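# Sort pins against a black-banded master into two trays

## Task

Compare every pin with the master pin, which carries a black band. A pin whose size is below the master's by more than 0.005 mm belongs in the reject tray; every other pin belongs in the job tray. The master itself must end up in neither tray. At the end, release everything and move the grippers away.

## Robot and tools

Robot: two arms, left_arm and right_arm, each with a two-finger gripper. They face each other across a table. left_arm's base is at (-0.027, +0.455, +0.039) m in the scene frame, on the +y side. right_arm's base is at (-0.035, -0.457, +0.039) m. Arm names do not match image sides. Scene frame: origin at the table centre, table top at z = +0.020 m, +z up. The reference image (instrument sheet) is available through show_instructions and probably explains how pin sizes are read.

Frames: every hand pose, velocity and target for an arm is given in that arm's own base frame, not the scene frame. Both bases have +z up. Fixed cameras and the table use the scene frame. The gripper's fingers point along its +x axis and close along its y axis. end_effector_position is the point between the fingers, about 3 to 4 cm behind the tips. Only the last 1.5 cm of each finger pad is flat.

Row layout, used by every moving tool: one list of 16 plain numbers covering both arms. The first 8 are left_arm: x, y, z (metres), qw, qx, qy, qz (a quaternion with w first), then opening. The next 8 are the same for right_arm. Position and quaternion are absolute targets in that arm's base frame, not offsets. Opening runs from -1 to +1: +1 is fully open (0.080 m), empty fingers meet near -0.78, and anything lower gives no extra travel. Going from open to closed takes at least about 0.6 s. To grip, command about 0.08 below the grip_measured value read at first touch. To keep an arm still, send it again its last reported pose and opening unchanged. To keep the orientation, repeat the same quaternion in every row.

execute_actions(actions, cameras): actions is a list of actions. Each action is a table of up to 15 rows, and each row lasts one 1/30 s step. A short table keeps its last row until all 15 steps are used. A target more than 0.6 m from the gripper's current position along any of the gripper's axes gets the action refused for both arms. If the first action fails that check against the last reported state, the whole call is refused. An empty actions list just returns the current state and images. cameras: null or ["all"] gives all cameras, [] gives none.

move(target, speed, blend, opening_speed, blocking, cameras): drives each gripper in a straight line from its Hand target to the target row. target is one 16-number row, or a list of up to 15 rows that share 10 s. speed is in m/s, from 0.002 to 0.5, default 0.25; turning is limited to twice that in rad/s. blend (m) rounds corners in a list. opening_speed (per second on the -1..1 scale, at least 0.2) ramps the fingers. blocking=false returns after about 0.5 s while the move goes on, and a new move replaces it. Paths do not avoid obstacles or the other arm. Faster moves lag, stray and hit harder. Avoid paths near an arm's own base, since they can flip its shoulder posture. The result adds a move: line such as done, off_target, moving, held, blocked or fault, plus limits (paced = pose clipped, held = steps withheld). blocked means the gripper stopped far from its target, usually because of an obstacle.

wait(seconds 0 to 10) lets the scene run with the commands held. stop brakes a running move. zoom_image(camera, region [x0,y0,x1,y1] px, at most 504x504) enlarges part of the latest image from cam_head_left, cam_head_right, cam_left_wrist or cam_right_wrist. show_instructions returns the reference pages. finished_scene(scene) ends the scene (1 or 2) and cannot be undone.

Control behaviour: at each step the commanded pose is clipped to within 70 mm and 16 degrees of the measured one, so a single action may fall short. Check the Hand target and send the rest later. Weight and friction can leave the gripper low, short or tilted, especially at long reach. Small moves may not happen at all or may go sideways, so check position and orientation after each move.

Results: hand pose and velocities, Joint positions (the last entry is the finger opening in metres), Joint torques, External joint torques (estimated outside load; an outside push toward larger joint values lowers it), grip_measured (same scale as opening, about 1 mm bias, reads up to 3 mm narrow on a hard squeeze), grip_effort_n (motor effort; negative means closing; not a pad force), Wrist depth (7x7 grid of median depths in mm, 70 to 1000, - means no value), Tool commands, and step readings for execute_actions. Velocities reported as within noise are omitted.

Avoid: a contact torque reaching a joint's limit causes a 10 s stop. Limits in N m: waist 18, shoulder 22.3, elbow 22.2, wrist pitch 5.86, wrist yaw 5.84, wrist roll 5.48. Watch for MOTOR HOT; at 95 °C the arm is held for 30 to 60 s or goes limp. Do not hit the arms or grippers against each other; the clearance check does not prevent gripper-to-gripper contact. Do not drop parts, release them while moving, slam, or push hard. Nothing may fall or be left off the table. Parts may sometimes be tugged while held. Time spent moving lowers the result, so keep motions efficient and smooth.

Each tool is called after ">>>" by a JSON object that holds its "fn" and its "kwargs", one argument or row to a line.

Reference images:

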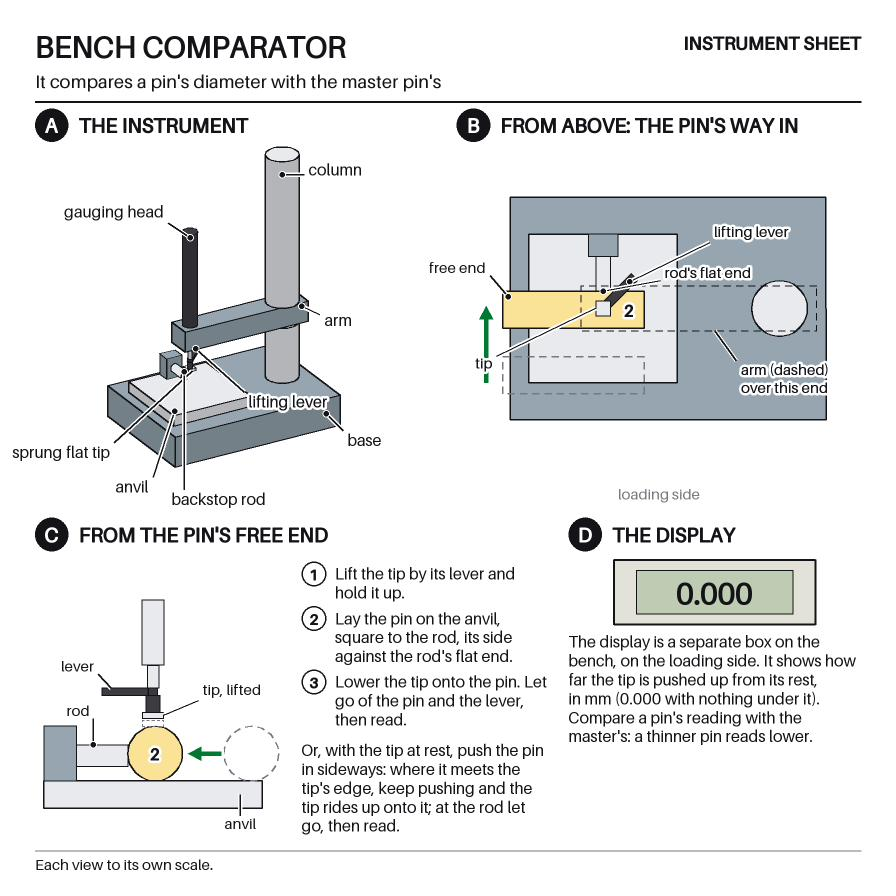

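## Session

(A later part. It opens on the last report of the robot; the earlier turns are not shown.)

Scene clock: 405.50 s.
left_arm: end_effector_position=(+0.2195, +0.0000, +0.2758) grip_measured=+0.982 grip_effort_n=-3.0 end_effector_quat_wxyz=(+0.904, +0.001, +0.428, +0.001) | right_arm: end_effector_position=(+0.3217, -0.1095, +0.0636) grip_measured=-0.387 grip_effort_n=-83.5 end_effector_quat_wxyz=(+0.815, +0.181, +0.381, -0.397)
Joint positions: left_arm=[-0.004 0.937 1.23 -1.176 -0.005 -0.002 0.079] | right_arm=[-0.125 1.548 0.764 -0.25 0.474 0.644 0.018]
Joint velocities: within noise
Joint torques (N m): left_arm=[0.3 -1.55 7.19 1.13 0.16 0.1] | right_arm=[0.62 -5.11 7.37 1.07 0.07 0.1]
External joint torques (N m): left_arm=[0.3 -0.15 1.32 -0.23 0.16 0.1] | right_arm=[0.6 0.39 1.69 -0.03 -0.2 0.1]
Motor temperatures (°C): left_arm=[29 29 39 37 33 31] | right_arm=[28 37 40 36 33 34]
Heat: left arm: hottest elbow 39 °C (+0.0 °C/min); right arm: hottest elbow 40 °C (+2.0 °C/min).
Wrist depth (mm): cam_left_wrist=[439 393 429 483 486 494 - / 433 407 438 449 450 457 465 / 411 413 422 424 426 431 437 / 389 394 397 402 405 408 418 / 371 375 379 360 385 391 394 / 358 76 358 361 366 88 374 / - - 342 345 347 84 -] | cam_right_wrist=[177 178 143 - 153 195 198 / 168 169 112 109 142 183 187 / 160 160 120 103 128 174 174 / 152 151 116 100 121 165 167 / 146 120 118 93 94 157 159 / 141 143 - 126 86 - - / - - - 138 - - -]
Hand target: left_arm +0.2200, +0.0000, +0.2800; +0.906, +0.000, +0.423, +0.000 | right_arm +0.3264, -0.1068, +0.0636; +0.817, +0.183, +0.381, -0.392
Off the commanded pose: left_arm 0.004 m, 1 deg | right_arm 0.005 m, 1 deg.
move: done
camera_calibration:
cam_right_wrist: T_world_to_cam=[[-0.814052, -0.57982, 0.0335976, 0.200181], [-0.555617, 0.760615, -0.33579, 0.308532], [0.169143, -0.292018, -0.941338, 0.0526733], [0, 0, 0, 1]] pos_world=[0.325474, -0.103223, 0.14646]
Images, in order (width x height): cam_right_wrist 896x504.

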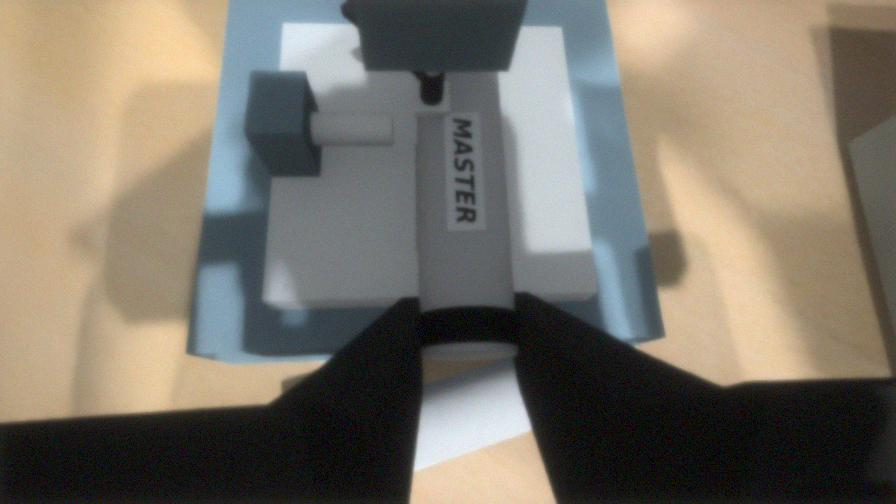

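>>> {"fn": "move", "kwargs": {
  "target": [
    [0.22, 0.0, 0.28, 0.9063, 0, 0.4226, 0, 1, 0.3335, -0.1012, 0.0635, 0.8170, 0.1829, 0.3810, -0.3923, -0.45]
  ],
  "cameras": ["cam_right_wrist"],
  "speed": 0.03
}}

>>> {"fn": "zoom_image", "kwargs": {
  "camera": "cam_right_wrist",
  "region": [200, 0, 700, 400]
}}

Scene clock: 409.43 s.
left_arm: end_effector_position=(+0.2195, +0.0000, +0.2758) grip_measured=+0.982 grip_effort_n=-3.0 end_effector_quat_wxyz=(+0.904, +0.001, +0.428, +0.001) | right_arm: end_effector_position=(+0.3271, -0.1056, +0.0635) grip_measured=-0.387 grip_effort_n=-83.5 end_effector_quat_wxyz=(+0.814, +0.180, +0.381, -0.401)
Joint positions: left_arm=[-0.004 0.937 1.23 -1.176 -0.005 -0.002 0.079] | right_arm=[-0.105 1.572 0.788 -0.265 0.49 0.667 0.018]
Joint velocities: within noise
Joint torques (N m): left_arm=[0.3 -1.54 7.18 1.13 0.16 0.1] | right_arm=[0.87 -5.13 7.51 1.21 -0.11 0.09]
External joint torques (N m): left_arm=[0.31 -0.14 1.35 -0.2 0.16 0.1] | right_arm=[0.89 0.41 1.95 0.16 -0.39 0.08]
Motor temperatures (°C): left_arm=[29 29 39 37 33 31] | right_arm=[28 37 40 36 33 34]
Heat: left arm: hottest elbow 39 °C (+0.0 °C/min); right arm: hottest elbow 40 °C (+2.0 °C/min).
Wrist depth (mm): cam_left_wrist=[441 390 429 480 486 492 - / 433 406 439 451 450 459 466 / 411 413 420 425 425 431 438 / 388 394 396 400 404 407 418 / 370 376 377 360 384 390 392 / 358 76 358 362 365 88 375 / - - 341 345 348 84 -] | cam_right_wrist=[177 178 146 - 152 196 199 / 168 169 107 111 135 185 188 / 160 161 120 103 127 174 176 / 152 153 116 99 120 165 168 / 145 145 118 93 94 156 160 / 140 142 - 127 86 - - / - - - 137 - - -]
Hand target: left_arm +0.2200, +0.0000, +0.2800; +0.906, +0.000, +0.423, +0.000 | right_arm +0.3332, -0.1012, +0.0635; +0.817, +0.183, +0.381, -0.392
Off the commanded pose: left_arm 0.004 m, 1 deg | right_arm 0.008 m, 1 deg.
move: done
camera_calibration:
cam_right_wrist: T_world_to_cam=[[-0.817601, -0.574513, 0.0382518, 0.208223], [-0.551856, 0.762937, -0.336723, 0.307535], [0.164268, -0.296415, -0.940826, 0.0539587], [0, 0, 0, 1]] pos_world=[0.331094, -0.0990091, 0.146355]
Images, in order (width x height): cam_right_wrist 896x504.

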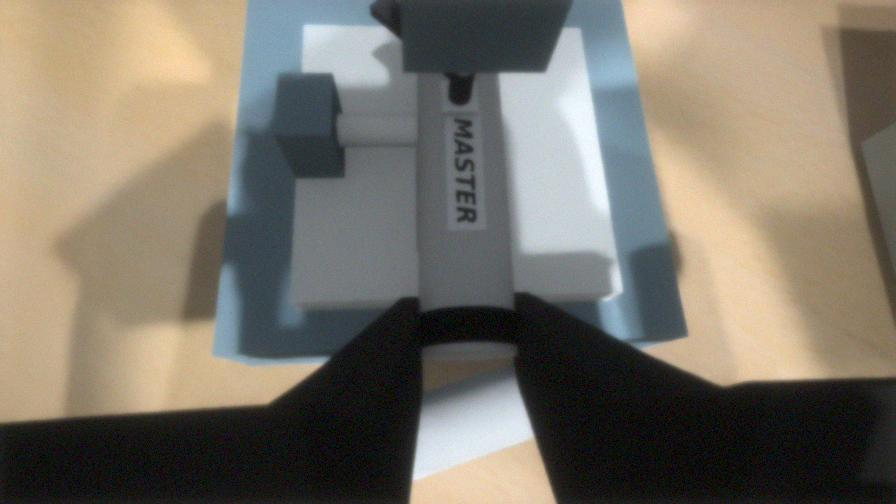

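Scaled by 1.008 from the camera's 896x504 image, which has a finer 1280x720 frame.

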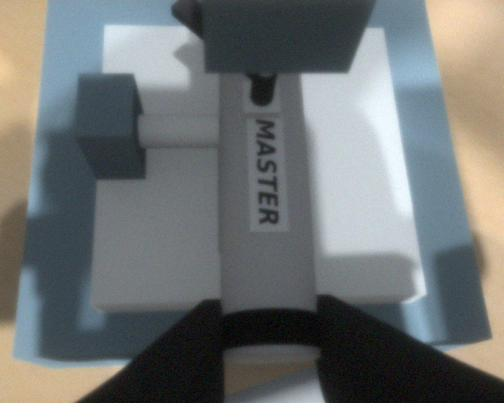

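>>> {"fn": "move", "kwargs": {
  "target": [
    [0.22, 0.0, 0.28, 0.9063, 0, 0.4226, 0, 1, 0.3305, -0.1035, 0.0635, 0.8170, 0.1829, 0.3810, -0.3923, -0.45],
    [0.22, 0.0, 0.28, 0.9063, 0, 0.4226, 0, 1, 0.3305, -0.1035, 0.0635, 0.8170, 0.1829, 0.3810, -0.3923, -0.1],
    [0.22, 0.0, 0.28, 0.9063, 0, 0.4226, 0, 1, 0.3270, -0.1060, 0.0635, 0.8170, 0.1829, 0.3810, -0.3923, -0.05],
    [0.22, 0.0, 0.28, 0.9063, 0, 0.4226, 0, 1, 0.3070, -0.0770, 0.1070, 0.8170, 0.1829, 0.3810, -0.3923, -0.05],
    [0.22, 0.0, 0.28, 0.9063, 0, 0.4226, 0, 1, 0.255, -0.09, 0.19, 0.8170, 0.1829, 0.3810, -0.3923, -0.05]
  ],
  "cameras": ["cam_right_wrist"],
  "speed": [0.03,0.04,0.04,0.1,0.25],
  "blend": [0,0,0,0.02,0],
  "opening_speed": 0.4
}}

>>> {"fn": "zoom_image", "kwargs": {
  "camera": "cam_right_wrist",
  "region": [640, 80, 896, 400]
}}

Scene clock: 423.00 s.
left_arm: end_effector_position=(+0.2195, +0.0000, +0.2758) grip_measured=+0.982 grip_effort_n=-2.6 end_effector_quat_wxyz=(+0.904, +0.001, +0.428, +0.001) | right_arm: end_effector_position=(+0.2542, -0.0895, +0.1854) grip_measured=-0.054 grip_effort_n=14.2 end_effector_quat_wxyz=(+0.814, +0.181, +0.386, -0.394)
Joint positions: left_arm=[-0.004 0.937 1.23 -1.176 -0.005 -0.002 0.079] | right_arm=[-0.072 1.146 0.972 -0.891 0.492 0.692 0.033]
Joint velocities: within noise
Joint torques (N m): left_arm=[0.3 -1.54 7.18 1.13 0.16 0.1] | right_arm=[-0.22 -4.6 7.96 0.83 0.22 -0.13]
External joint torques (N m): left_arm=[0.3 -0.17 1.42 -0.17 0.16 0.1] | right_arm=[-0.22 -1.42 1.68 -0.2 -0.07 -0.13]
Motor temperatures (°C): left_arm=[29 29 39 37 33 31] | right_arm=[28 37 39 36 33 34]
Heat: left arm: hottest elbow 39 °C (+0.0 °C/min); right arm: hottest elbow 39 °C (+1.0 °C/min).
Wrist depth (mm): cam_left_wrist=[440 391 429 480 487 493 - / 434 407 439 451 450 455 465 / 412 414 419 425 427 431 438 / 391 393 396 399 405 408 418 / 371 375 377 360 384 391 391 / 357 76 359 362 366 88 376 / - - 343 344 347 84 -] | cam_right_wrist=[318 325 205 332 341 - - / 303 308 199 290 325 209 206 / 289 293 248 273 306 221 218 / 276 278 250 265 290 235 234 / 264 268 258 274 103 251 254 / 254 - - 263 80 - - / - - - 253 - - -]
Hand target: left_arm +0.2200, +0.0000, +0.2800; +0.906, +0.000, +0.423, +0.000 | right_arm +0.2550, -0.0900, +0.1900; +0.817, +0.183, +0.381, -0.392
Off the commanded pose: left_arm 0.004 m, 1 deg | right_arm 0.005 m, 1 deg.
move: done
camera_calibration:
cam_right_wrist: T_world_to_cam=[[-0.809697, -0.58571, 0.0365258, 0.150499], [-0.563582, 0.758737, -0.326639, 0.296858], [0.163602, -0.285064, -0.944443, 0.187271], [0, 0, 0, 1]] pos_world=[0.258525, -0.083704, 0.268335]
Images, in order (width x height): cam_right_wrist 896x504.

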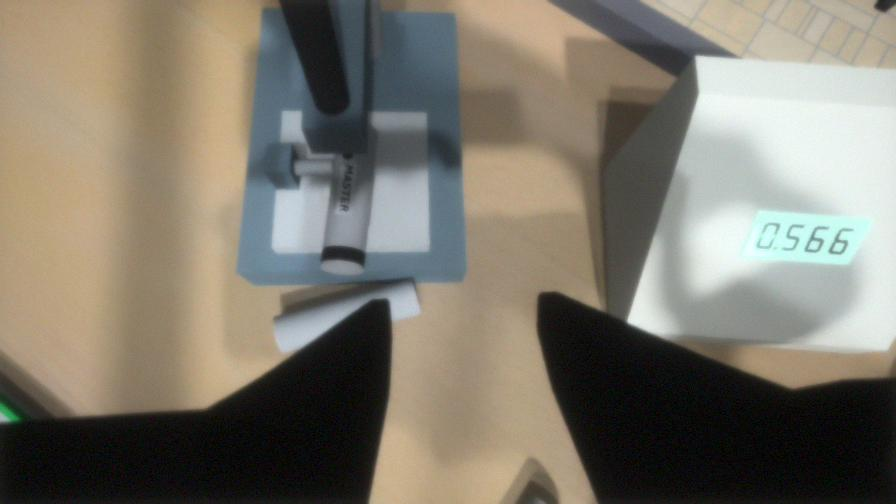

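Scaled by 1.575 from the camera's 896x504 image, which has a finer 1280x720 frame.

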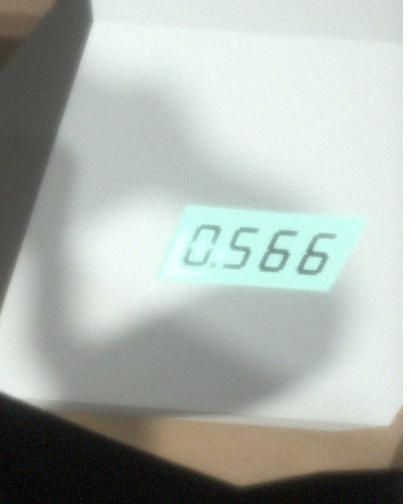

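>>> {"fn": "zoom_image", "kwargs": {
  "camera": "cam_right_wrist",
  "region": [730, 190, 890, 290]
}}

>>> {"fn": "zoom_image", "kwargs": {
  "camera": "cam_right_wrist",
  "region": [230, 90, 490, 300]
}}

Scaled by 3.150 from the camera's 896x504 image, which has a finer 1280x720 frame.

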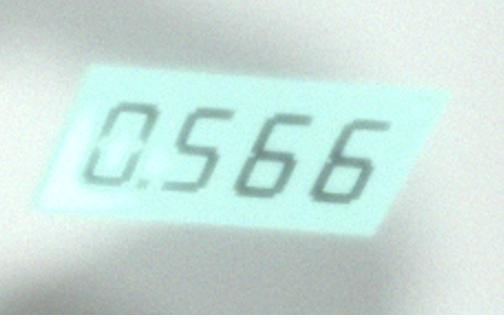

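Scaled by 1.938 from the camera's 896x504 image, which has a finer 1280x720 frame.

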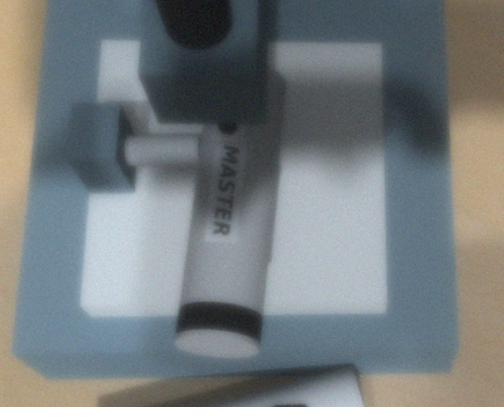

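>>> {"fn": "move", "kwargs": {
  "target": [
    [0.22, 0.0, 0.28, 0.9063, 0, 0.4226, 0, 1, 0.3020, -0.0770, 0.1070, 0.8170, 0.1829, 0.3810, -0.3923, 0.0],
    [0.22, 0.0, 0.28, 0.9063, 0, 0.4226, 0, 1, 0.3250, -0.1080, 0.0615, 0.8170, 0.1829, 0.3810, -0.3923, 0.0]
  ],
  "cameras": ["cam_right_wrist"],
  "speed": [0.25,0.08],
  "blend": [0.02,0]
}}

Scene clock: 434.07 s.
left_arm: end_effector_position=(+0.2195, +0.0000, +0.2758) grip_measured=+0.982 grip_effort_n=-2.6 end_effector_quat_wxyz=(+0.904, +0.001, +0.428, +0.001) | right_arm: end_effector_position=(+0.3268, -0.1075, +0.0661) grip_measured=-0.004 grip_effort_n=14.7 end_effector_quat_wxyz=(+0.820, +0.185, +0.375, -0.392)
Joint positions: left_arm=[-0.004 0.937 1.23 -1.176 -0.005 -0.002 0.079] | right_arm=[-0.119 1.551 0.772 -0.239 0.468 0.645 0.035]
Joint velocities: within noise
Joint torques (N m): left_arm=[0.29 -1.55 7.18 1.13 0.16 0.1] | right_arm=[-0.2 -5.65 5.46 1.16 0.19 -0.13]
External joint torques (N m): left_arm=[0.3 -0.16 1.36 -0.2 0.16 0.1] | right_arm=[-0.2 -0.08 -0.28 0.04 -0.07 -0.13]
Motor temperatures (°C): left_arm=[29 29 40 37 33 31] | right_arm=[28 36 41 36 33 34]
Heat: left arm: hottest elbow 40 °C (+1.0 °C/min); right arm: hottest elbow 41 °C (+3.0 °C/min).
Wrist depth (mm): cam_left_wrist=[439 391 430 478 486 493 - / 434 406 438 450 449 455 468 / 410 413 419 424 426 430 438 / 390 393 398 401 404 408 419 / 370 375 377 360 385 392 394 / 358 76 358 362 365 88 375 / - - 341 345 348 84 -] | cam_right_wrist=[182 185 149 - 154 196 198 / 173 175 111 112 135 185 187 / 164 166 122 105 129 175 175 / 157 158 120 103 122 165 168 / 150 150 115 96 96 156 160 / 144 - - 130 91 - - / - - - 127 141 - -]
Hand target: left_arm +0.2200, +0.0000, +0.2800; +0.906, +0.000, +0.423, +0.000 | right_arm +0.3250, -0.1079, +0.0616; +0.817, +0.183, +0.381, -0.392
Off the commanded pose: left_arm 0.004 m, 1 deg | right_arm 0.005 m, 1 deg.
move: done
camera_calibration:
cam_right_wrist: T_world_to_cam=[[-0.810387, -0.585647, 0.0170495, 0.204659], [-0.555034, 0.758056, -0.342474, 0.310667], [0.187644, -0.286999, -0.939373, 0.0491843], [0, 0, 0, 1]] pos_world=[0.329055, -0.101529, 0.149108]
Images, in order (width x height): cam_right_wrist 896x504.

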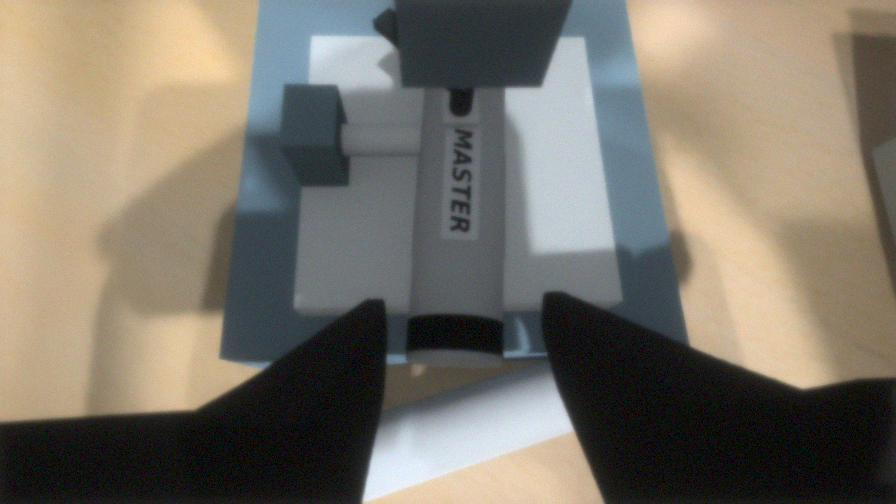

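>>> {"fn": "move", "kwargs": {
  "target": [
    [0.22, 0.0, 0.28, 0.9063, 0, 0.4226, 0, 1, 0.3250, -0.1080, 0.0615, 0.8170, 0.1829, 0.3810, -0.3923, -0.45],
    [0.22, 0.0, 0.28, 0.9063, 0, 0.4226, 0, 1, 0.3325, -0.1020, 0.0630, 0.8170, 0.1829, 0.3810, -0.3923, -0.45],
    [0.22, 0.0, 0.28, 0.9063, 0, 0.4226, 0, 1, 0.3265, -0.1065, 0.0630, 0.8170, 0.1829, 0.3810, -0.3923, -0.45],
    [0.22, 0.0, 0.28, 0.9063, 0, 0.4226, 0, 1, 0.3265, -0.1065, 0.0630, 0.8170, 0.1829, 0.3810, -0.3923, -0.1]
  ],
  "cameras": ["cam_right_wrist"],
  "speed": [0.04,0.04,0.04,0.04],
  "opening_speed": 0.4
}}

Scene clock: 445.07 s.
left_arm: end_effector_position=(+0.2195, +0.0000, +0.2758) grip_measured=+0.982 grip_effort_n=-3.0 end_effector_quat_wxyz=(+0.904, +0.001, +0.428, +0.001) | right_arm: end_effector_position=(+0.3282, -0.1065, +0.0651) grip_measured=-0.104 grip_effort_n=14.2 end_effector_quat_wxyz=(+0.818, +0.184, +0.378, -0.393)
Joint positions: left_arm=[-0.004 0.937 1.23 -1.176 -0.005 -0.002 0.079] | right_arm=[-0.115 1.562 0.782 -0.249 0.471 0.651 0.03]
Joint velocities: within noise
Joint torques (N m): left_arm=[0.3 -1.55 7.19 1.13 0.15 0.1] | right_arm=[-0.09 -6.71 5.33 1.14 0.2 -0.13]
External joint torques (N m): left_arm=[0.3 -0.13 1.31 -0.22 0.16 0.1] | right_arm=[-0.06 -1.16 -0.28 0.06 -0.07 -0.13]
Motor temperatures (°C): left_arm=[29 29 40 37 33 31] | right_arm=[28 36 40 36 33 34]
Heat: left arm: hottest elbow 40 °C (+1.0 °C/min); right arm: hottest elbow 40 °C (+1.0 °C/min).
Wrist depth (mm): cam_left_wrist=[439 391 429 482 485 489 - / 435 407 438 449 451 456 467 / 412 413 420 424 426 429 438 / 388 393 397 400 405 407 419 / 369 376 379 360 384 391 393 / 357 76 358 362 365 88 375 / - - 341 345 347 84 -] | cam_right_wrist=[180 183 146 - 151 194 197 / 171 173 114 110 134 184 186 / 162 164 121 105 127 173 175 / 156 156 118 102 120 164 167 / 148 148 114 94 103 155 159 / 142 - - 129 85 - - / - - - 126 139 - -]
Hand target: left_arm +0.2200, +0.0000, +0.2800; +0.906, +0.000, +0.423, +0.000 | right_arm +0.3265, -0.1064, +0.0630; +0.817, +0.183, +0.381, -0.392
Off the commanded pose: left_arm 0.004 m, 1 deg | right_arm 0.003 m, 0 deg.
move: done
camera_calibration:
cam_right_wrist: T_world_to_cam=[[-0.811036, -0.584556, 0.0226973, 0.206327], [-0.556598, 0.759141, -0.337496, 0.310637], [0.180055, -0.286355, -0.941053, 0.0509116], [0, 0, 0, 1]] pos_world=[0.331072, -0.100629, 0.148066]
Images, in order (width x height): cam_right_wrist 896x504.

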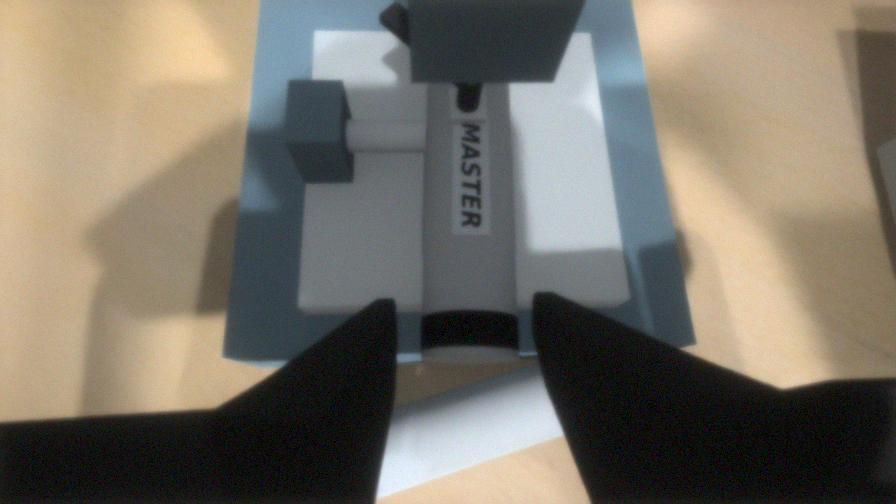

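Well squared. Retreat and read.

>>> {"fn": "move", "kwargs": {
  "target": [
    [0.22, 0.0, 0.28, 0.9063, 0, 0.4226, 0, 1, 0.3060, -0.0790, 0.1070, 0.8170, 0.1829, 0.3810, -0.3923, -0.05],
    [0.22, 0.0, 0.28, 0.9063, 0, 0.4226, 0, 1, 0.265, -0.09, 0.17, 0.8170, 0.1829, 0.3810, -0.3923, -0.05]
  ],
  "cameras": ["cam_right_wrist"],
  "speed": [0.1,0.25],
  "blend": [0.02,0]
}}

>>> {"fn": "zoom_image", "kwargs": {
  "camera": "cam_right_wrist",
  "region": [730, 170, 896, 290]
}}

Scene clock: 449.83 s.
left_arm: end_effector_position=(+0.2195, +0.0000, +0.2758) grip_measured=+0.982 grip_effort_n=-3.0 end_effector_quat_wxyz=(+0.904, +0.001, +0.428, +0.001) | right_arm: end_effector_position=(+0.2640, -0.0895, +0.1653) grip_measured=-0.054 grip_effort_n=14.2 end_effector_quat_wxyz=(+0.814, +0.181, +0.386, -0.394)
Joint positions: left_arm=[-0.004 0.937 1.23 -1.176 -0.005 -0.002 0.079] | right_arm=[-0.068 1.185 0.916 -0.797 0.493 0.695 0.033]
Joint velocities: within noise
Joint torques (N m): left_arm=[0.3 -1.54 7.19 1.13 0.16 0.1] | right_arm=[-0.22 -5.08 7.85 0.82 0.22 -0.13]
External joint torques (N m): left_arm=[0.3 -0.14 1.36 -0.21 0.16 0.1] | right_arm=[-0.21 -1.68 1.62 -0.2 -0.06 -0.13]
Motor temperatures (°C): left_arm=[29 29 40 37 33 31] | right_arm=[28 36 40 36 33 34]
Heat: left arm: hottest elbow 40 °C (+1.0 °C/min); right arm: hottest elbow 40 °C (+1.0 °C/min).
Wrist depth (mm): cam_left_wrist=[440 390 428 480 485 494 - / 435 406 438 449 451 457 467 / 411 412 420 425 426 431 440 / 390 393 397 402 405 409 418 / 371 376 377 360 383 391 394 / 356 76 358 363 365 88 374 / - - 341 344 347 84 -] | cam_right_wrist=[295 300 181 278 317 310 187 / 281 286 178 265 303 210 186 / 267 270 223 246 285 205 200 / 254 257 229 237 272 218 213 / 244 248 240 253 103 233 233 / 235 - - 243 80 - - / - - - 234 - - -]
Hand target: left_arm +0.2200, +0.0000, +0.2799; +0.906, +0.000, +0.423, +0.000 | right_arm +0.2650, -0.0900, +0.1699; +0.817, +0.183, +0.381, -0.392
Off the commanded pose: left_arm 0.004 m, 1 deg | right_arm 0.005 m, 1 deg.
move: done
camera_calibration:
cam_right_wrist: T_world_to_cam=[[-0.809824, -0.585522, 0.0367117, 0.159265], [-0.563546, 0.758981, -0.326133, 0.295767], [0.163095, -0.284799, -0.944611, 0.166825], [0, 0, 0, 1]] pos_world=[0.268447, -0.0837166, 0.248198]
Images, in order (width x height): cam_right_wrist 896x504.

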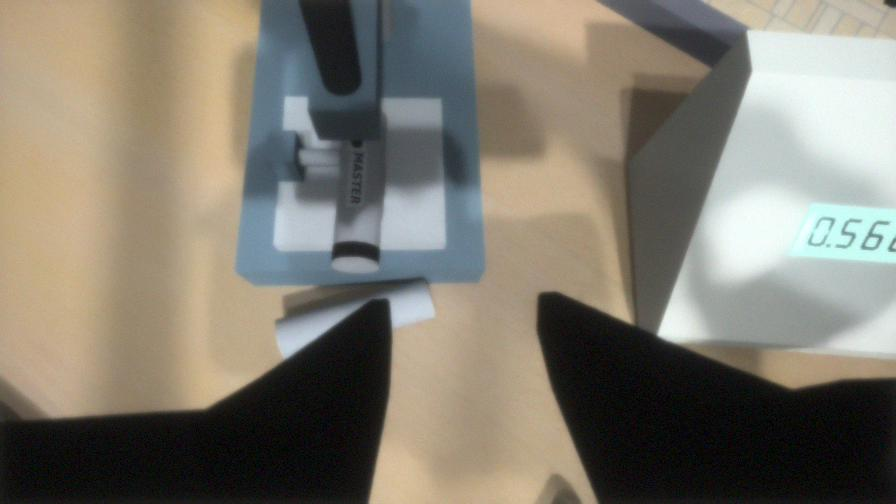

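Scaled by 3.036 from the camera's 896x504 image, which has a finer 1280x720 frame.

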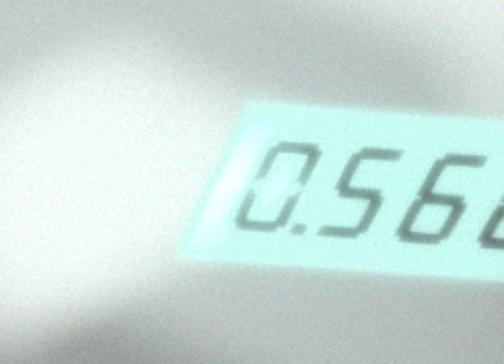

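>>> {"fn": "move", "kwargs": {
  "target": [
    [0.22, 0.0, 0.28, 0.9063, 0, 0.4226, 0, 1, 0.3020, -0.0770, 0.1070, 0.8170, 0.1829, 0.3810, -0.3923, 0.0],
    [0.22, 0.0, 0.28, 0.9063, 0, 0.4226, 0, 1, 0.3290, -0.1130, 0.0620, 0.8170, 0.1829, 0.3810, -0.3923, 0.0],
    [0.22, 0.0, 0.28, 0.9063, 0, 0.4226, 0, 1, 0.3290, -0.1130, 0.0630, 0.8170, 0.1829, 0.3810, -0.3923, -0.5],
    [0.22, 0.0, 0.28, 0.9063, 0, 0.4226, 0, 1, 0.3010, -0.1355, 0.065, 0.8170, 0.1829, 0.3810, -0.3923, -0.5],
    [0.22, 0.0, 0.28, 0.9063, 0, 0.4226, 0, 1, 0.2980, -0.1300, 0.13, 0.8170, 0.1829, 0.3810, -0.3923, -0.5]
  ],
  "cameras": ["cam_right_wrist"],
  "speed": [0.25,0.08,0.05,0.05,0.1],
  "blend": [0.02,0,0,0,0],
  "opening_speed": 0.6
}}

Scene clock: 460.80 s.
left_arm: end_effector_position=(+0.2195, +0.0000, +0.2758) grip_measured=+0.982 grip_effort_n=-3.0 end_effector_quat_wxyz=(+0.904, +0.001, +0.428, +0.001) | right_arm: end_effector_position=(+0.2937, -0.1289, +0.1186) grip_measured=-0.384 grip_effort_n=-83.5 end_effector_quat_wxyz=(+0.810, +0.180, +0.398, -0.391)
Joint positions: left_arm=[-0.004 0.937 1.23 -1.176 -0.005 -0.002 0.079] | right_arm=[-0.229 1.361 0.851 -0.514 0.403 0.541 0.018]
Joint velocities: within noise
Joint torques (N m): left_arm=[0.3 -1.54 7.19 1.13 0.16 0.1] | right_arm=[0.22 -7.44 8.57 1.08 0.5 0.14]
External joint torques (N m): left_arm=[0.3 -0.15 1.38 -0.2 0.16 0.09] | right_arm=[0.21 -2.85 2.43 0 0.28 0.14]
Motor temperatures (°C): left_arm=[29 29 40 38 33 31] | right_arm=[28 37 41 36 33 34]
Heat: left arm: hottest elbow 40 °C (+1.0 °C/min); right arm: hottest elbow 41 °C (+2.0 °C/min).
Wrist depth (mm): cam_left_wrist=[436 391 433 481 488 492 - / 436 407 438 449 449 456 468 / 411 412 421 425 426 431 439 / 390 392 397 401 406 409 418 / 370 377 377 359 384 390 393 / 359 76 358 363 364 88 376 / - - 341 346 348 84 -] | cam_right_wrist=[229 229 119 211 251 253 242 / 220 221 112 113 239 244 148 / 211 210 127 106 228 227 143 / 202 175 168 101 218 205 143 / 195 169 163 95 209 200 154 / 189 192 - 194 - - - / - - - 189 - - -]
Hand target: left_arm +0.2200, +0.0000, +0.2799; +0.906, +0.000, +0.423, +0.000 | right_arm +0.2978, -0.1300, +0.1300; +0.817, +0.183, +0.381, -0.392
Off the commanded pose: left_arm 0.004 m, 1 deg | right_arm 0.012 m, 2 deg.
move: off_target (right_arm)
camera_calibration:
cam_right_wrist: T_world_to_cam=[[-0.805836, -0.59023, 0.0475006, 0.158891], [-0.574416, 0.75972, -0.304748, 0.327921], [0.143784, -0.272862, -0.951248, 0.114611], [0, 0, 0, 1]] pos_world=[0.299924, -0.124073, 0.201409]
Images, in order (width x height): cam_right_wrist 896x504.

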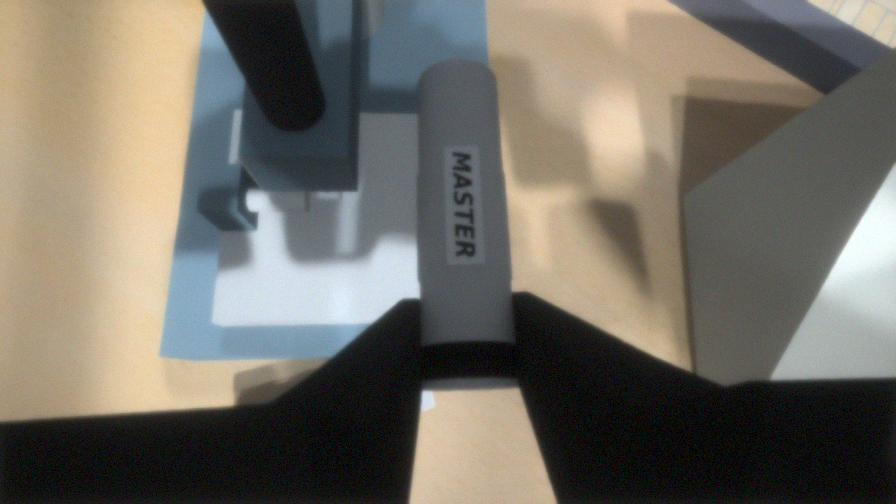

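>>> {"fn": "move", "kwargs": {
  "target": [
    [0.22, 0.0, 0.28, 0.9063, 0, 0.4226, 0, 1, 0.25, -0.05, 0.13, 0.8652, 0.0928, 0.4030, -0.2780, -0.5],
    [0.22, 0.0, 0.28, 0.9063, 0, 0.4226, 0, 1, 0.226, 0.035, 0.08, 0.9063, 0, 0.4226, 0, -0.5],
    [0.22, 0.0, 0.28, 0.9063, 0, 0.4226, 0, 1, 0.226, 0.035, 0.026, 0.9063, 0, 0.4226, 0, -0.5]
  ],
  "cameras": ["cam_right_wrist"],
  "speed": [0.15,0.15,0.06],
  "blend": [0.03,0,0]
}}

Scene clock: 468.70 s.
left_arm: end_effector_position=(+0.2195, +0.0000, +0.2758) grip_measured=+0.982 grip_effort_n=-3.0 end_effector_quat_wxyz=(+0.904, +0.001, +0.428, +0.001) | right_arm: end_effector_position=(+0.2255, +0.0341, +0.0258) grip_measured=-0.384 grip_effort_n=-83.5 end_effector_quat_wxyz=(+0.905, +0.001, +0.425, -0.003)
Joint positions: left_arm=[-0.004 0.937 1.23 -1.176 -0.005 -0.002 0.079] | right_arm=[0.262 0.991 0.209 -0.113 0.17 0.208 0.018]
Joint velocities: within noise
Joint torques (N m): left_arm=[0.3 -1.54 7.18 1.13 0.16 0.1] | right_arm=[0.18 -2.15 6.11 1.57 0.06 -0.13]
External joint torques (N m): left_arm=[0.3 -0.14 1.38 -0.18 0.16 0.1] | right_arm=[0.18 -0.43 0.27 0.28 -0.02 -0.13]
Motor temperatures (°C): left_arm=[29 29 40 38 33 31] | right_arm=[28 37 41 36 33 34]
Heat: left arm: hottest elbow 40 °C (+1.0 °C/min); right arm: hottest elbow 41 °C (+1.0 °C/min).
Wrist depth (mm): cam_left_wrist=[438 392 432 480 486 491 - / 434 407 439 451 451 457 467 / 410 413 419 424 426 432 439 / 388 393 398 401 406 407 419 / 371 375 380 359 383 391 393 / 358 76 359 362 364 88 375 / - - 341 345 348 84 -] | cam_right_wrist=[137 139 141 142 143 145 144 / 130 132 133 114 136 137 138 / 125 126 127 107 129 131 132 / 120 120 121 101 123 124 126 / 114 115 116 95 117 120 120 / 110 111 - 111 - - - / - - - 107 - - -]
Hand target: left_arm +0.2200, +0.0000, +0.2799; +0.906, +0.000, +0.423, +0.000 | right_arm +0.2260, +0.0349, +0.0260; +0.906, +0.000, +0.423, +0.000
Off the commanded pose: left_arm 0.004 m, 1 deg | right_arm 0.001 m, 0 deg.
move: done
camera_calibration:
cam_right_wrist: T_world_to_cam=[[-0.0543394, -0.99816, 0.0268993, 0.0495304], [-0.943169, 0.0424637, -0.329588, 0.244872], [0.327839, -0.0432802, -0.943742, 0.0311794], [0, 0, 0, 1]] pos_world=[0.223425, 0.0403906, 0.1088]
Images, in order (width x height): cam_right_wrist 896x504.

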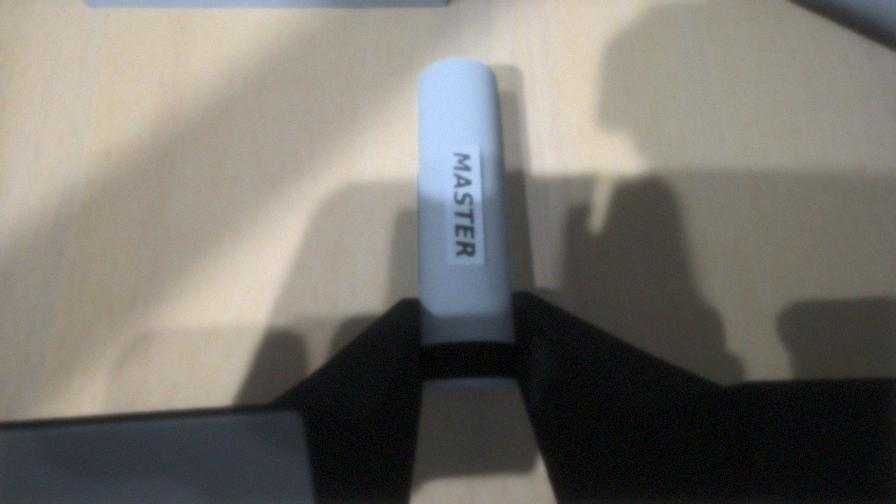

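>>> {"fn": "move", "kwargs": {
  "target": [
    [0.22, 0.0, 0.28, 0.9063, 0, 0.4226, 0, 1, 0.226, 0.035, 0.0235, 0.9063, 0, 0.4226, 0, -0.4],
    [0.22, 0.0, 0.28, 0.9063, 0, 0.4226, 0, 1, 0.226, 0.035, 0.025, 0.9063, 0, 0.4226, 0, 0.0],
    [0.22, 0.0, 0.28, 0.9063, 0, 0.4226, 0, 1, 0.195, 0.035, 0.065, 0.9063, 0, 0.4226, 0, 0.0],
    [0.22, 0.0, 0.28, 0.9063, 0, 0.4226, 0, 1, 0.26, -0.04, 0.16, 0.7817, 0.2153, 0.4513, -0.3729, -0.6],
    [0.22, 0.0, 0.28, 0.9063, 0, 0.4226, 0, 1, 0.275, -0.05, 0.12, 0.7817, 0.2153, 0.4513, -0.3729, -0.85]
  ],
  "cameras": ["cam_right_wrist"],
  "speed": [0.04,0.04,0.1,0.25,0.15],
  "blend": [0,0,0,0.02,0],
  "opening_speed": 0.8
}}

Scene clock: 494.23 s.
left_arm: end_effector_position=(+0.2195, +0.0000, +0.2758) grip_measured=+0.982 grip_effort_n=-3.0 end_effector_quat_wxyz=(+0.904, +0.001, +0.428, +0.001) | right_arm: end_effector_position=(+0.2763, -0.0495, +0.1242) grip_measured=-0.796 grip_effort_n=-83.5 end_effector_quat_wxyz=(+0.785, +0.218, +0.446, -0.372)
Joint positions: left_arm=[-0.004 0.937 1.23 -1.176 -0.005 -0.002 0.079] | right_arm=[0.04 1.325 0.918 -0.818 0.414 0.861 0]
Joint velocities: within noise
Joint torques (N m): left_arm=[0.3 -1.55 7.18 1.13 0.16 0.1] | right_arm=[-0.22 -4.37 5.74 0.91 0.2 -0.13]
External joint torques (N m): left_arm=[0.3 -0.15 1.33 -0.22 0.16 0.09] | right_arm=[-0.21 -0.22 -0.2 0.11 -0.07 -0.13]
Motor temperatures (°C): left_arm=[29 29 40 38 33 31] | right_arm=[28 35 41 36 33 34]
Heat: left arm: hottest elbow 40 °C (+0.0 °C/min); right arm: hottest elbow 41 °C (+0.0 °C/min).
Wrist depth (mm): cam_left_wrist=[439 392 431 480 487 495 - / 434 405 440 449 449 456 468 / 412 413 422 425 425 429 439 / 390 394 397 400 405 407 419 / 370 376 377 360 383 390 393 / 358 76 358 362 365 88 375 / - - 342 345 348 84 -] | cam_right_wrist=[222 224 194 187 233 238 184 / 216 219 190 190 198 232 181 / 212 214 216 202 223 226 194 / 207 209 211 215 218 221 224 / 203 205 208 94 213 216 219 / 196 201 - 84 - - - / - - - - - - -]
Hand target: left_arm +0.2200, +0.0000, +0.2799; +0.906, +0.000, +0.423, +0.000 | right_arm +0.2750, -0.0500, +0.1201; +0.782, +0.215, +0.451, -0.373
Off the commanded pose: left_arm 0.004 m, 1 deg | right_arm 0.004 m, 1 deg.
move: done; blend cut to 0 m at target 4
camera_calibration:
cam_right_wrist: T_world_to_cam=[[-0.8042, -0.593869, 0.0241326, 0.193757], [-0.588398, 0.789742, -0.173482, 0.248342], [0.0839669, -0.153714, -0.984541, 0.170734], [0, 0, 0, 1]] pos_world=[0.287607, -0.0548157, 0.206502]
Images, in order (width x height): cam_right_wrist 896x504.

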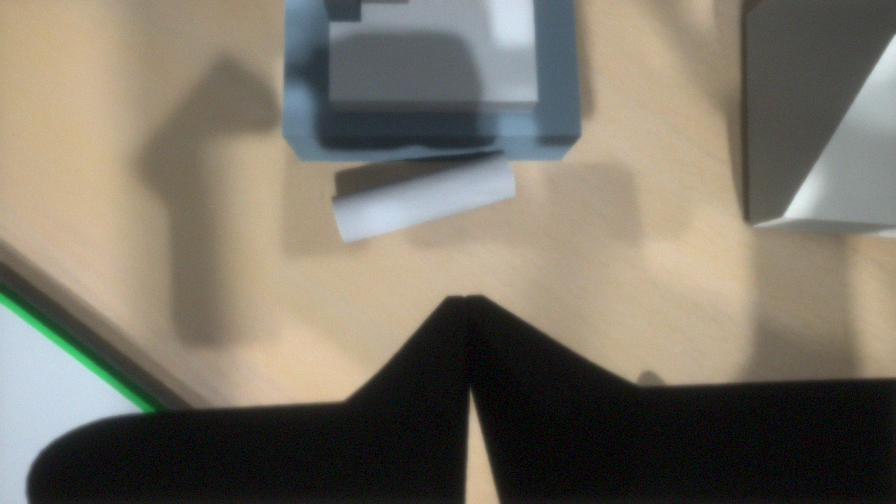

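>>> {"fn": "move", "kwargs": {
  "target": [
    [0.22, 0.0, 0.28, 0.9063, 0, 0.4226, 0, 1, 0.3154, -0.0826, 0.065, 0.7817, 0.2153, 0.4513, -0.3729, -0.85],
    [0.22, 0.0, 0.28, 0.9063, 0, 0.4226, 0, 1, 0.3154, -0.0826, 0.046, 0.7817, 0.2153, 0.4513, -0.3729, -0.85]
  ],
  "cameras": ["cam_right_wrist"],
  "speed": [0.1,0.04]
}}

Scene clock: 508.73 s.
left_arm: end_effector_position=(+0.2195, +0.0000, +0.2758) grip_measured=+0.982 grip_effort_n=-2.6 end_effector_quat_wxyz=(+0.904, +0.001, +0.428, +0.001) | right_arm: end_effector_position=(+0.3176, -0.0822, +0.0506) grip_measured=-0.796 grip_effort_n=-83.5 end_effector_quat_wxyz=(+0.785, +0.217, +0.445, -0.372)
Joint positions: left_arm=[-0.004 0.937 1.23 -1.176 -0.005 -0.002 0.079] | right_arm=[-0.087 1.587 0.83 -0.418 0.369 0.732 0]
Joint velocities: within noise
Joint torques (N m): left_arm=[0.3 -1.54 7.18 1.13 0.16 0.1] | right_arm=[-0.21 -5.75 5.22 0.98 0.17 -0.13]
External joint torques (N m): left_arm=[0.3 -0.21 1.46 -0.17 0.16 0.1] | right_arm=[-0.22 -0.17 -0.24 0.08 -0.07 -0.13]
Motor temperatures (°C): left_arm=[29 29 40 38 33 31] | right_arm=[28 35 40 36 33 34]
Heat: left arm: hottest elbow 40 °C (+0.0 °C/min); right arm: hottest elbow 40 °C (+1.0 °C/min).
Wrist depth (mm): cam_left_wrist=[439 392 432 480 486 493 - / 435 407 437 450 449 456 467 / 411 414 420 424 424 432 437 / 390 395 397 401 406 408 419 / 369 374 378 359 383 390 392 / 357 76 358 362 366 88 374 / - - 342 345 347 84 -] | cam_right_wrist=[143 144 114 106 107 120 156 / 140 141 103 103 105 118 152 / 137 138 109 111 112 115 148 / 134 135 137 138 125 143 145 / 131 133 133 87 137 140 142 / 129 130 - 84 - - - / - - - - - - -]
Hand target: left_arm +0.2200, +0.0000, +0.2799; +0.906, +0.000, +0.423, +0.000 | right_arm +0.3153, -0.0826, +0.0460; +0.782, +0.215, +0.451, -0.373
Off the commanded pose: left_arm 0.004 m, 1 deg | right_arm 0.005 m, 1 deg.
move: done
camera_calibration:
cam_right_wrist: T_world_to_cam=[[-0.804276, -0.593732, 0.0249449, 0.209308], [-0.588288, 0.789563, -0.174665, 0.285728], [0.0840085, -0.155153, -0.984312, 0.0896368], [0, 0, 0, 1]] pos_world=[0.328901, -0.0874203, 0.132916]
Images, in order (width x height): cam_right_wrist 896x504.

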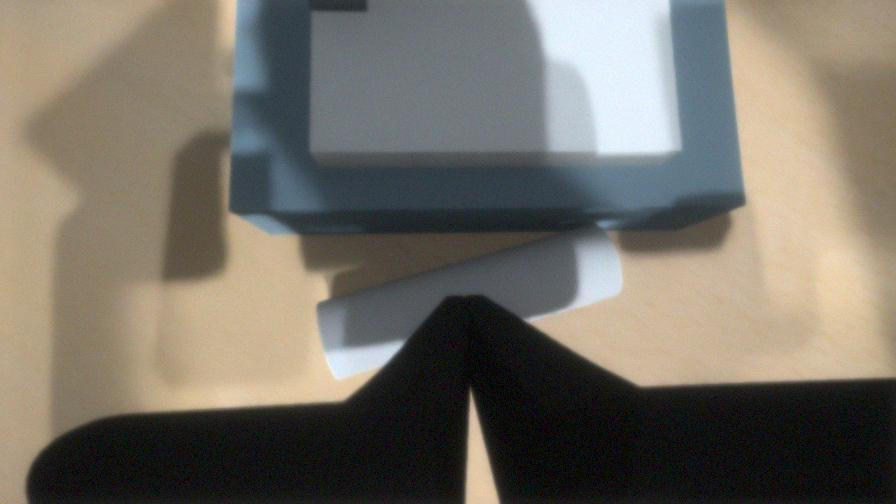

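>>> {"fn": "move", "kwargs": {
  "target": [
    [0.22, 0.0, 0.28, 0.9063, 0, 0.4226, 0, 1, 0.3160, -0.0835, 0.0405, 0.7817, 0.2153, 0.4513, -0.3729, -0.85]
  ],
  "cameras": ["cam_right_wrist"],
  "speed": 0.03
}}

Scene clock: 512.90 s.
left_arm: end_effector_position=(+0.2195, +0.0000, +0.2758) grip_measured=+0.982 grip_effort_n=-3.0 end_effector_quat_wxyz=(+0.904, +0.001, +0.428, +0.001) | right_arm: end_effector_position=(+0.3184, -0.0831, +0.0453) grip_measured=-0.796 grip_effort_n=-83.5 end_effector_quat_wxyz=(+0.785, +0.218, +0.445, -0.372)
Joint positions: left_arm=[-0.004 0.937 1.23 -1.176 -0.005 -0.002 0.079] | right_arm=[-0.09 1.601 0.819 -0.392 0.368 0.729 0]
Joint velocities: within noise
Joint torques (N m): left_arm=[0.29 -1.55 7.18 1.13 0.16 0.1] | right_arm=[-0.22 -5.77 5.13 0.99 0.16 -0.13]
External joint torques (N m): left_arm=[0.29 -0.12 1.35 -0.2 0.16 0.09] | right_arm=[-0.19 -0.04 -0.35 0.08 -0.08 -0.13]
Motor temperatures (°C): left_arm=[29 29 40 38 33 31] | right_arm=[28 35 40 36 33 34]
Heat: left arm: hottest elbow 40 °C (+0.0 °C/min); right arm: hottest elbow 40 °C (+0.0 °C/min).
Wrist depth (mm): cam_left_wrist=[437 390 433 479 484 493 - / 434 407 438 448 449 457 467 / 409 414 420 425 426 430 438 / 388 392 399 400 406 408 418 / 370 376 379 360 385 389 393 / 358 76 358 362 365 88 374 / - - 342 346 348 84 -] | cam_right_wrist=[138 138 99 100 101 114 150 / 135 135 97 98 100 111 146 / 132 132 104 106 107 109 143 / 129 130 131 134 118 137 139 / 126 128 127 87 132 135 136 / 124 125 - 84 - - - / - - - - - - -]
Hand target: left_arm +0.2200, +0.0000, +0.2799; +0.906, +0.000, +0.423, +0.000 | right_arm +0.3159, -0.0834, +0.0406; +0.782, +0.215, +0.451, -0.373
Off the commanded pose: left_arm 0.004 m, 1 deg | right_arm 0.005 m, 1 deg.
move: done
camera_calibration:
cam_right_wrist: T_world_to_cam=[[-0.804286, -0.593743, 0.0243676, 0.209547], [-0.588161, 0.789533, -0.175225, 0.285942], [0.0847996, -0.155263, -0.984227, 0.083946], [0, 0, 0, 1]] pos_world=[0.329597, -0.0883101, 0.12762]
Images, in order (width x height): cam_right_wrist 896x504.

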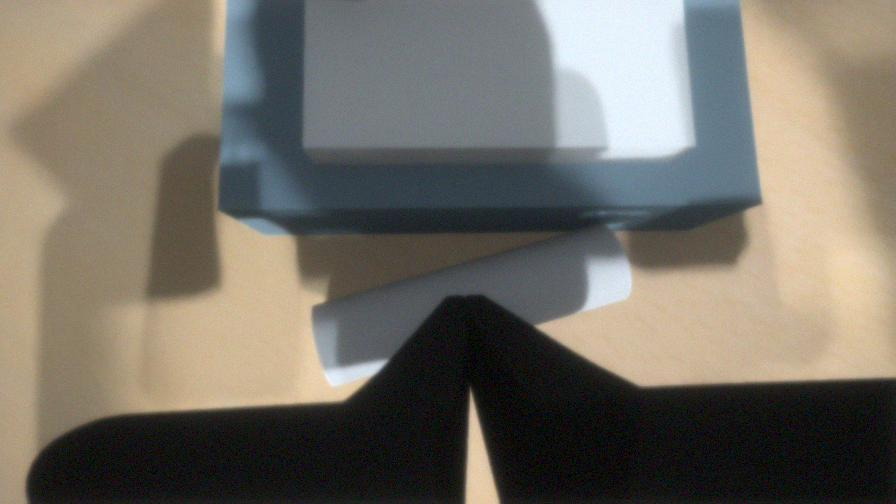

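>>> {"fn": "move", "kwargs": {
  "target": [
    [0.22, 0.0, 0.28, 0.9063, 0, 0.4226, 0, 1, 0.3160, -0.0835, 0.0375, 0.7817, 0.2153, 0.4513, -0.3729, -0.85]
  ],
  "cameras": [],
  "speed": 0.03
}}

>>> {"fn": "move", "kwargs": {
  "target": [
    [0.22, 0.0, 0.28, 0.9063, 0, 0.4226, 0, 1, 0.3160, -0.0835, 0.0345, 0.7817, 0.2153, 0.4513, -0.3729, -0.85]
  ],
  "cameras": ["cam_right_wrist"],
  "speed": 0.03
}}

Scene clock: 517.63 s.
left_arm: end_effector_position=(+0.2195, +0.0000, +0.2758) grip_measured=+0.982 grip_effort_n=-3.0 end_effector_quat_wxyz=(+0.904, +0.001, +0.428, +0.001) | right_arm: end_effector_position=(+0.3193, -0.0835, +0.0442) grip_measured=-0.796 grip_effort_n=-83.5 end_effector_quat_wxyz=(+0.786, +0.219, +0.442, -0.372)
Joint positions: left_arm=[-0.004 0.937 1.23 -1.176 -0.005 -0.002 0.079] | right_arm=[-0.091 1.604 0.815 -0.379 0.368 0.729 0]
Joint velocities: within noise
Joint torques (N m): left_arm=[0.29 -1.55 7.18 1.13 0.16 0.1] | right_arm=[-0.15 -5.33 4.89 1 0.16 -0.13]
External joint torques (N m): left_arm=[0.3 -0.16 1.4 -0.19 0.16 0.1] | right_arm=[-0.15 0.36 -0.53 0.09 -0.07 -0.13]
Motor temperatures (°C): left_arm=[29 29 40 38 33 31] | right_arm=[28 35 40 36 33 34]
Heat: left arm: hottest elbow 40 °C (+0.0 °C/min); right arm: hottest elbow 40 °C (-1.0 °C/min).
Wrist depth (mm): cam_left_wrist=[439 392 432 477 484 491 - / 435 406 439 449 449 456 466 / 411 414 419 424 424 430 437 / 390 393 397 400 406 407 419 / 370 375 378 360 383 391 392 / 358 76 358 362 366 88 376 / - - 342 345 349 84 -] | cam_right_wrist=[138 138 99 100 101 113 149 / 135 135 97 97 99 110 145 / 132 132 103 105 106 108 142 / 129 130 131 133 115 136 138 / 126 127 127 87 131 133 135 / 124 125 - 84 - - - / - - - - - - -]
Hand target: left_arm +0.2200, +0.0000, +0.2799; +0.906, +0.000, +0.423, +0.000 | right_arm +0.3159, -0.0835, +0.0376; +0.782, +0.215, +0.451, -0.373
Off the commanded pose: left_arm 0.004 m, 1 deg | right_arm 0.007 m, 1 deg.
move: done
No camera images: "cameras" was empty.

Scene clock: 518.33 s.
left_arm: end_effector_position=(+0.2195, +0.0000, +0.2758) grip_measured=+0.982 grip_effort_n=-3.0 end_effector_quat_wxyz=(+0.904, +0.001, +0.428, +0.001) | right_arm: end_effector_position=(+0.3207, -0.0839, +0.0437) grip_measured=-0.796 grip_effort_n=-83.5 end_effector_quat_wxyz=(+0.788, +0.220, +0.439, -0.372)
Joint positions: left_arm=[-0.004 0.937 1.23 -1.176 -0.005 -0.002 0.079] | right_arm=[-0.092 1.607 0.812 -0.364 0.369 0.729 0]
Joint velocities: within noise
Joint torques (N m): left_arm=[0.29 -1.54 7.19 1.13 0.16 0.1] | right_arm=[-0.11 -4.82 4.59 0.96 0.13 -0.13]
External joint torques (N m): left_arm=[0.29 -0.13 1.39 -0.18 0.16 0.09] | right_arm=[-0.12 0.88 -0.88 0.03 -0.1 -0.13]
Motor temperatures (°C): left_arm=[29 29 40 38 33 31] | right_arm=[28 35 40 36 33 34]
Heat: left arm: hottest elbow 40 °C (+0.0 °C/min); right arm: hottest elbow 40 °C (-1.0 °C/min).
Wrist depth (mm): cam_left_wrist=[439 392 433 476 487 492 - / 435 408 440 451 449 457 466 / 412 413 419 423 427 430 437 / 389 392 397 401 406 407 420 / 369 375 378 360 384 390 394 / 357 76 357 363 364 88 375 / - - 341 345 347 84 -] | cam_right_wrist=[140 140 100 100 101 113 149 / 136 137 98 98 100 110 145 / 133 134 104 105 106 107 141 / 130 131 131 127 114 136 138 / 127 128 128 87 115 133 134 / 125 125 - 84 - - - / - - - - - - -]
Hand target: left_arm +0.2200, +0.0000, +0.2799; +0.906, +0.000, +0.423, +0.000 | right_arm +0.3158, -0.0835, +0.0347; +0.782, +0.215, +0.451, -0.373
Off the commanded pose: left_arm 0.004 m, 1 deg | right_arm 0.010 m, 2 deg.
move: off_target (right_arm)
camera_calibration:
cam_right_wrist: T_world_to_cam=[[-0.805644, -0.592234, 0.0139918, 0.211978], [-0.584128, 0.790241, -0.18524, 0.286869], [0.0986486, -0.157411, -0.982594, 0.0773405], [0, 0, 0, 1]] pos_world=[0.330718, -0.088981, 0.126168]
Images, in order (width x height): cam_right_wrist 896x504.

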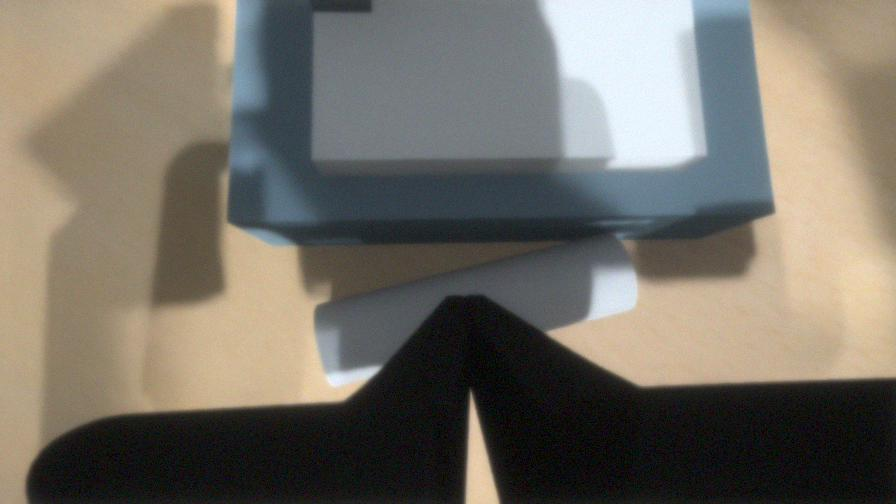

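>>> {"fn": "move", "kwargs": {
  "target": [
    [0.22, 0.0, 0.28, 0.9063, 0, 0.4226, 0, 1, 0.2908, -0.0625, 0.0365, 0.7817, 0.2153, 0.4513, -0.3729, -0.85]
  ],
  "cameras": ["cam_right_wrist"],
  "speed": 0.03
}}

Scene clock: 522.80 s.
left_arm: end_effector_position=(+0.2195, +0.0000, +0.2758) grip_measured=+0.982 grip_effort_n=-3.0 end_effector_quat_wxyz=(+0.904, +0.001, +0.428, +0.001) | right_arm: end_effector_position=(+0.2928, -0.0629, +0.0354) grip_measured=-0.796 grip_effort_n=-83.5 end_effector_quat_wxyz=(+0.781, +0.215, +0.453, -0.372)
Joint positions: left_arm=[-0.004 0.937 1.23 -1.176 -0.005 -0.002 0.079] | right_arm=[-0.019 1.537 0.719 -0.4 0.39 0.798 0]
Joint velocities: within noise
Joint torques (N m): left_arm=[0.29 -1.55 7.18 1.13 0.15 0.1] | right_arm=[0.24 -7.45 4.96 0.65 0.4 0.12]
External joint torques (N m): left_arm=[0.31 -0.14 1.42 -0.16 0.15 0.09] | right_arm=[0.23 -2.38 -0.37 -0.2 0.14 0.12]
Motor temperatures (°C): left_arm=[29 29 40 38 33 31] | right_arm=[28 36 39 36 33 34]
Heat: left arm: hottest elbow 40 °C (+0.0 °C/min); right arm: hottest elbow 39 °C (-2.0 °C/min).
Wrist depth (mm): cam_left_wrist=[440 392 432 477 487 492 - / 434 407 437 450 453 457 469 / 411 413 419 426 426 429 437 / 389 392 396 401 405 406 419 / 370 375 377 359 384 390 393 / 358 76 359 363 364 88 375 / - - 342 345 348 84 -] | cam_right_wrist=[127 99 100 101 103 105 140 / 124 125 126 127 130 134 137 / 122 123 125 127 130 132 134 / 119 121 104 110 127 129 131 / 117 118 120 95 124 126 129 / 115 116 - 84 - - - / - - - - - - -]
Hand target: left_arm +0.2200, +0.0000, +0.2799; +0.906, +0.000, +0.423, +0.000 | right_arm +0.2909, -0.0625, +0.0365; +0.782, +0.215, +0.451, -0.373
Off the commanded pose: left_arm 0.004 m, 1 deg | right_arm 0.002 m, 0 deg.
move: done
camera_calibration:
cam_right_wrist: T_world_to_cam=[[-0.801798, -0.596475, 0.0365673, 0.199853], [-0.593792, 0.788311, -0.161174, 0.254252], [0.0673098, -0.150942, -0.986248, 0.0849804], [0, 0, 0, 1]] pos_world=[0.305494, -0.0683951, 0.117482]
Images, in order (width x height): cam_right_wrist 896x504.

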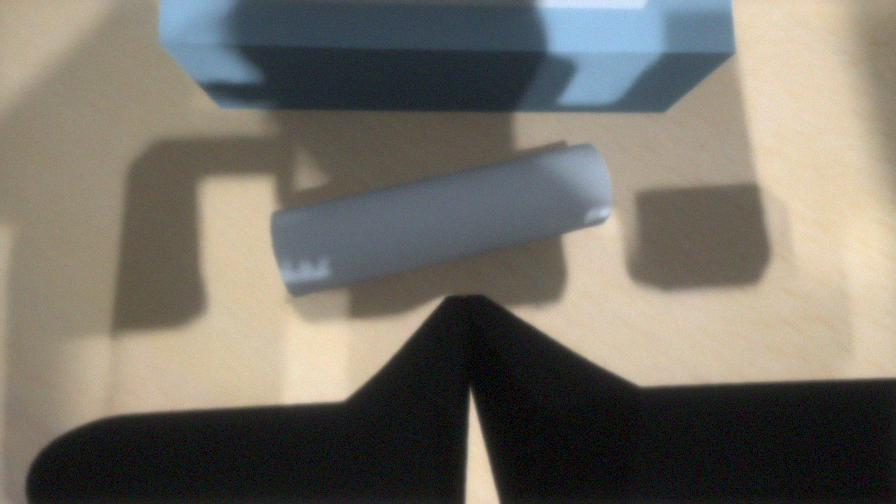

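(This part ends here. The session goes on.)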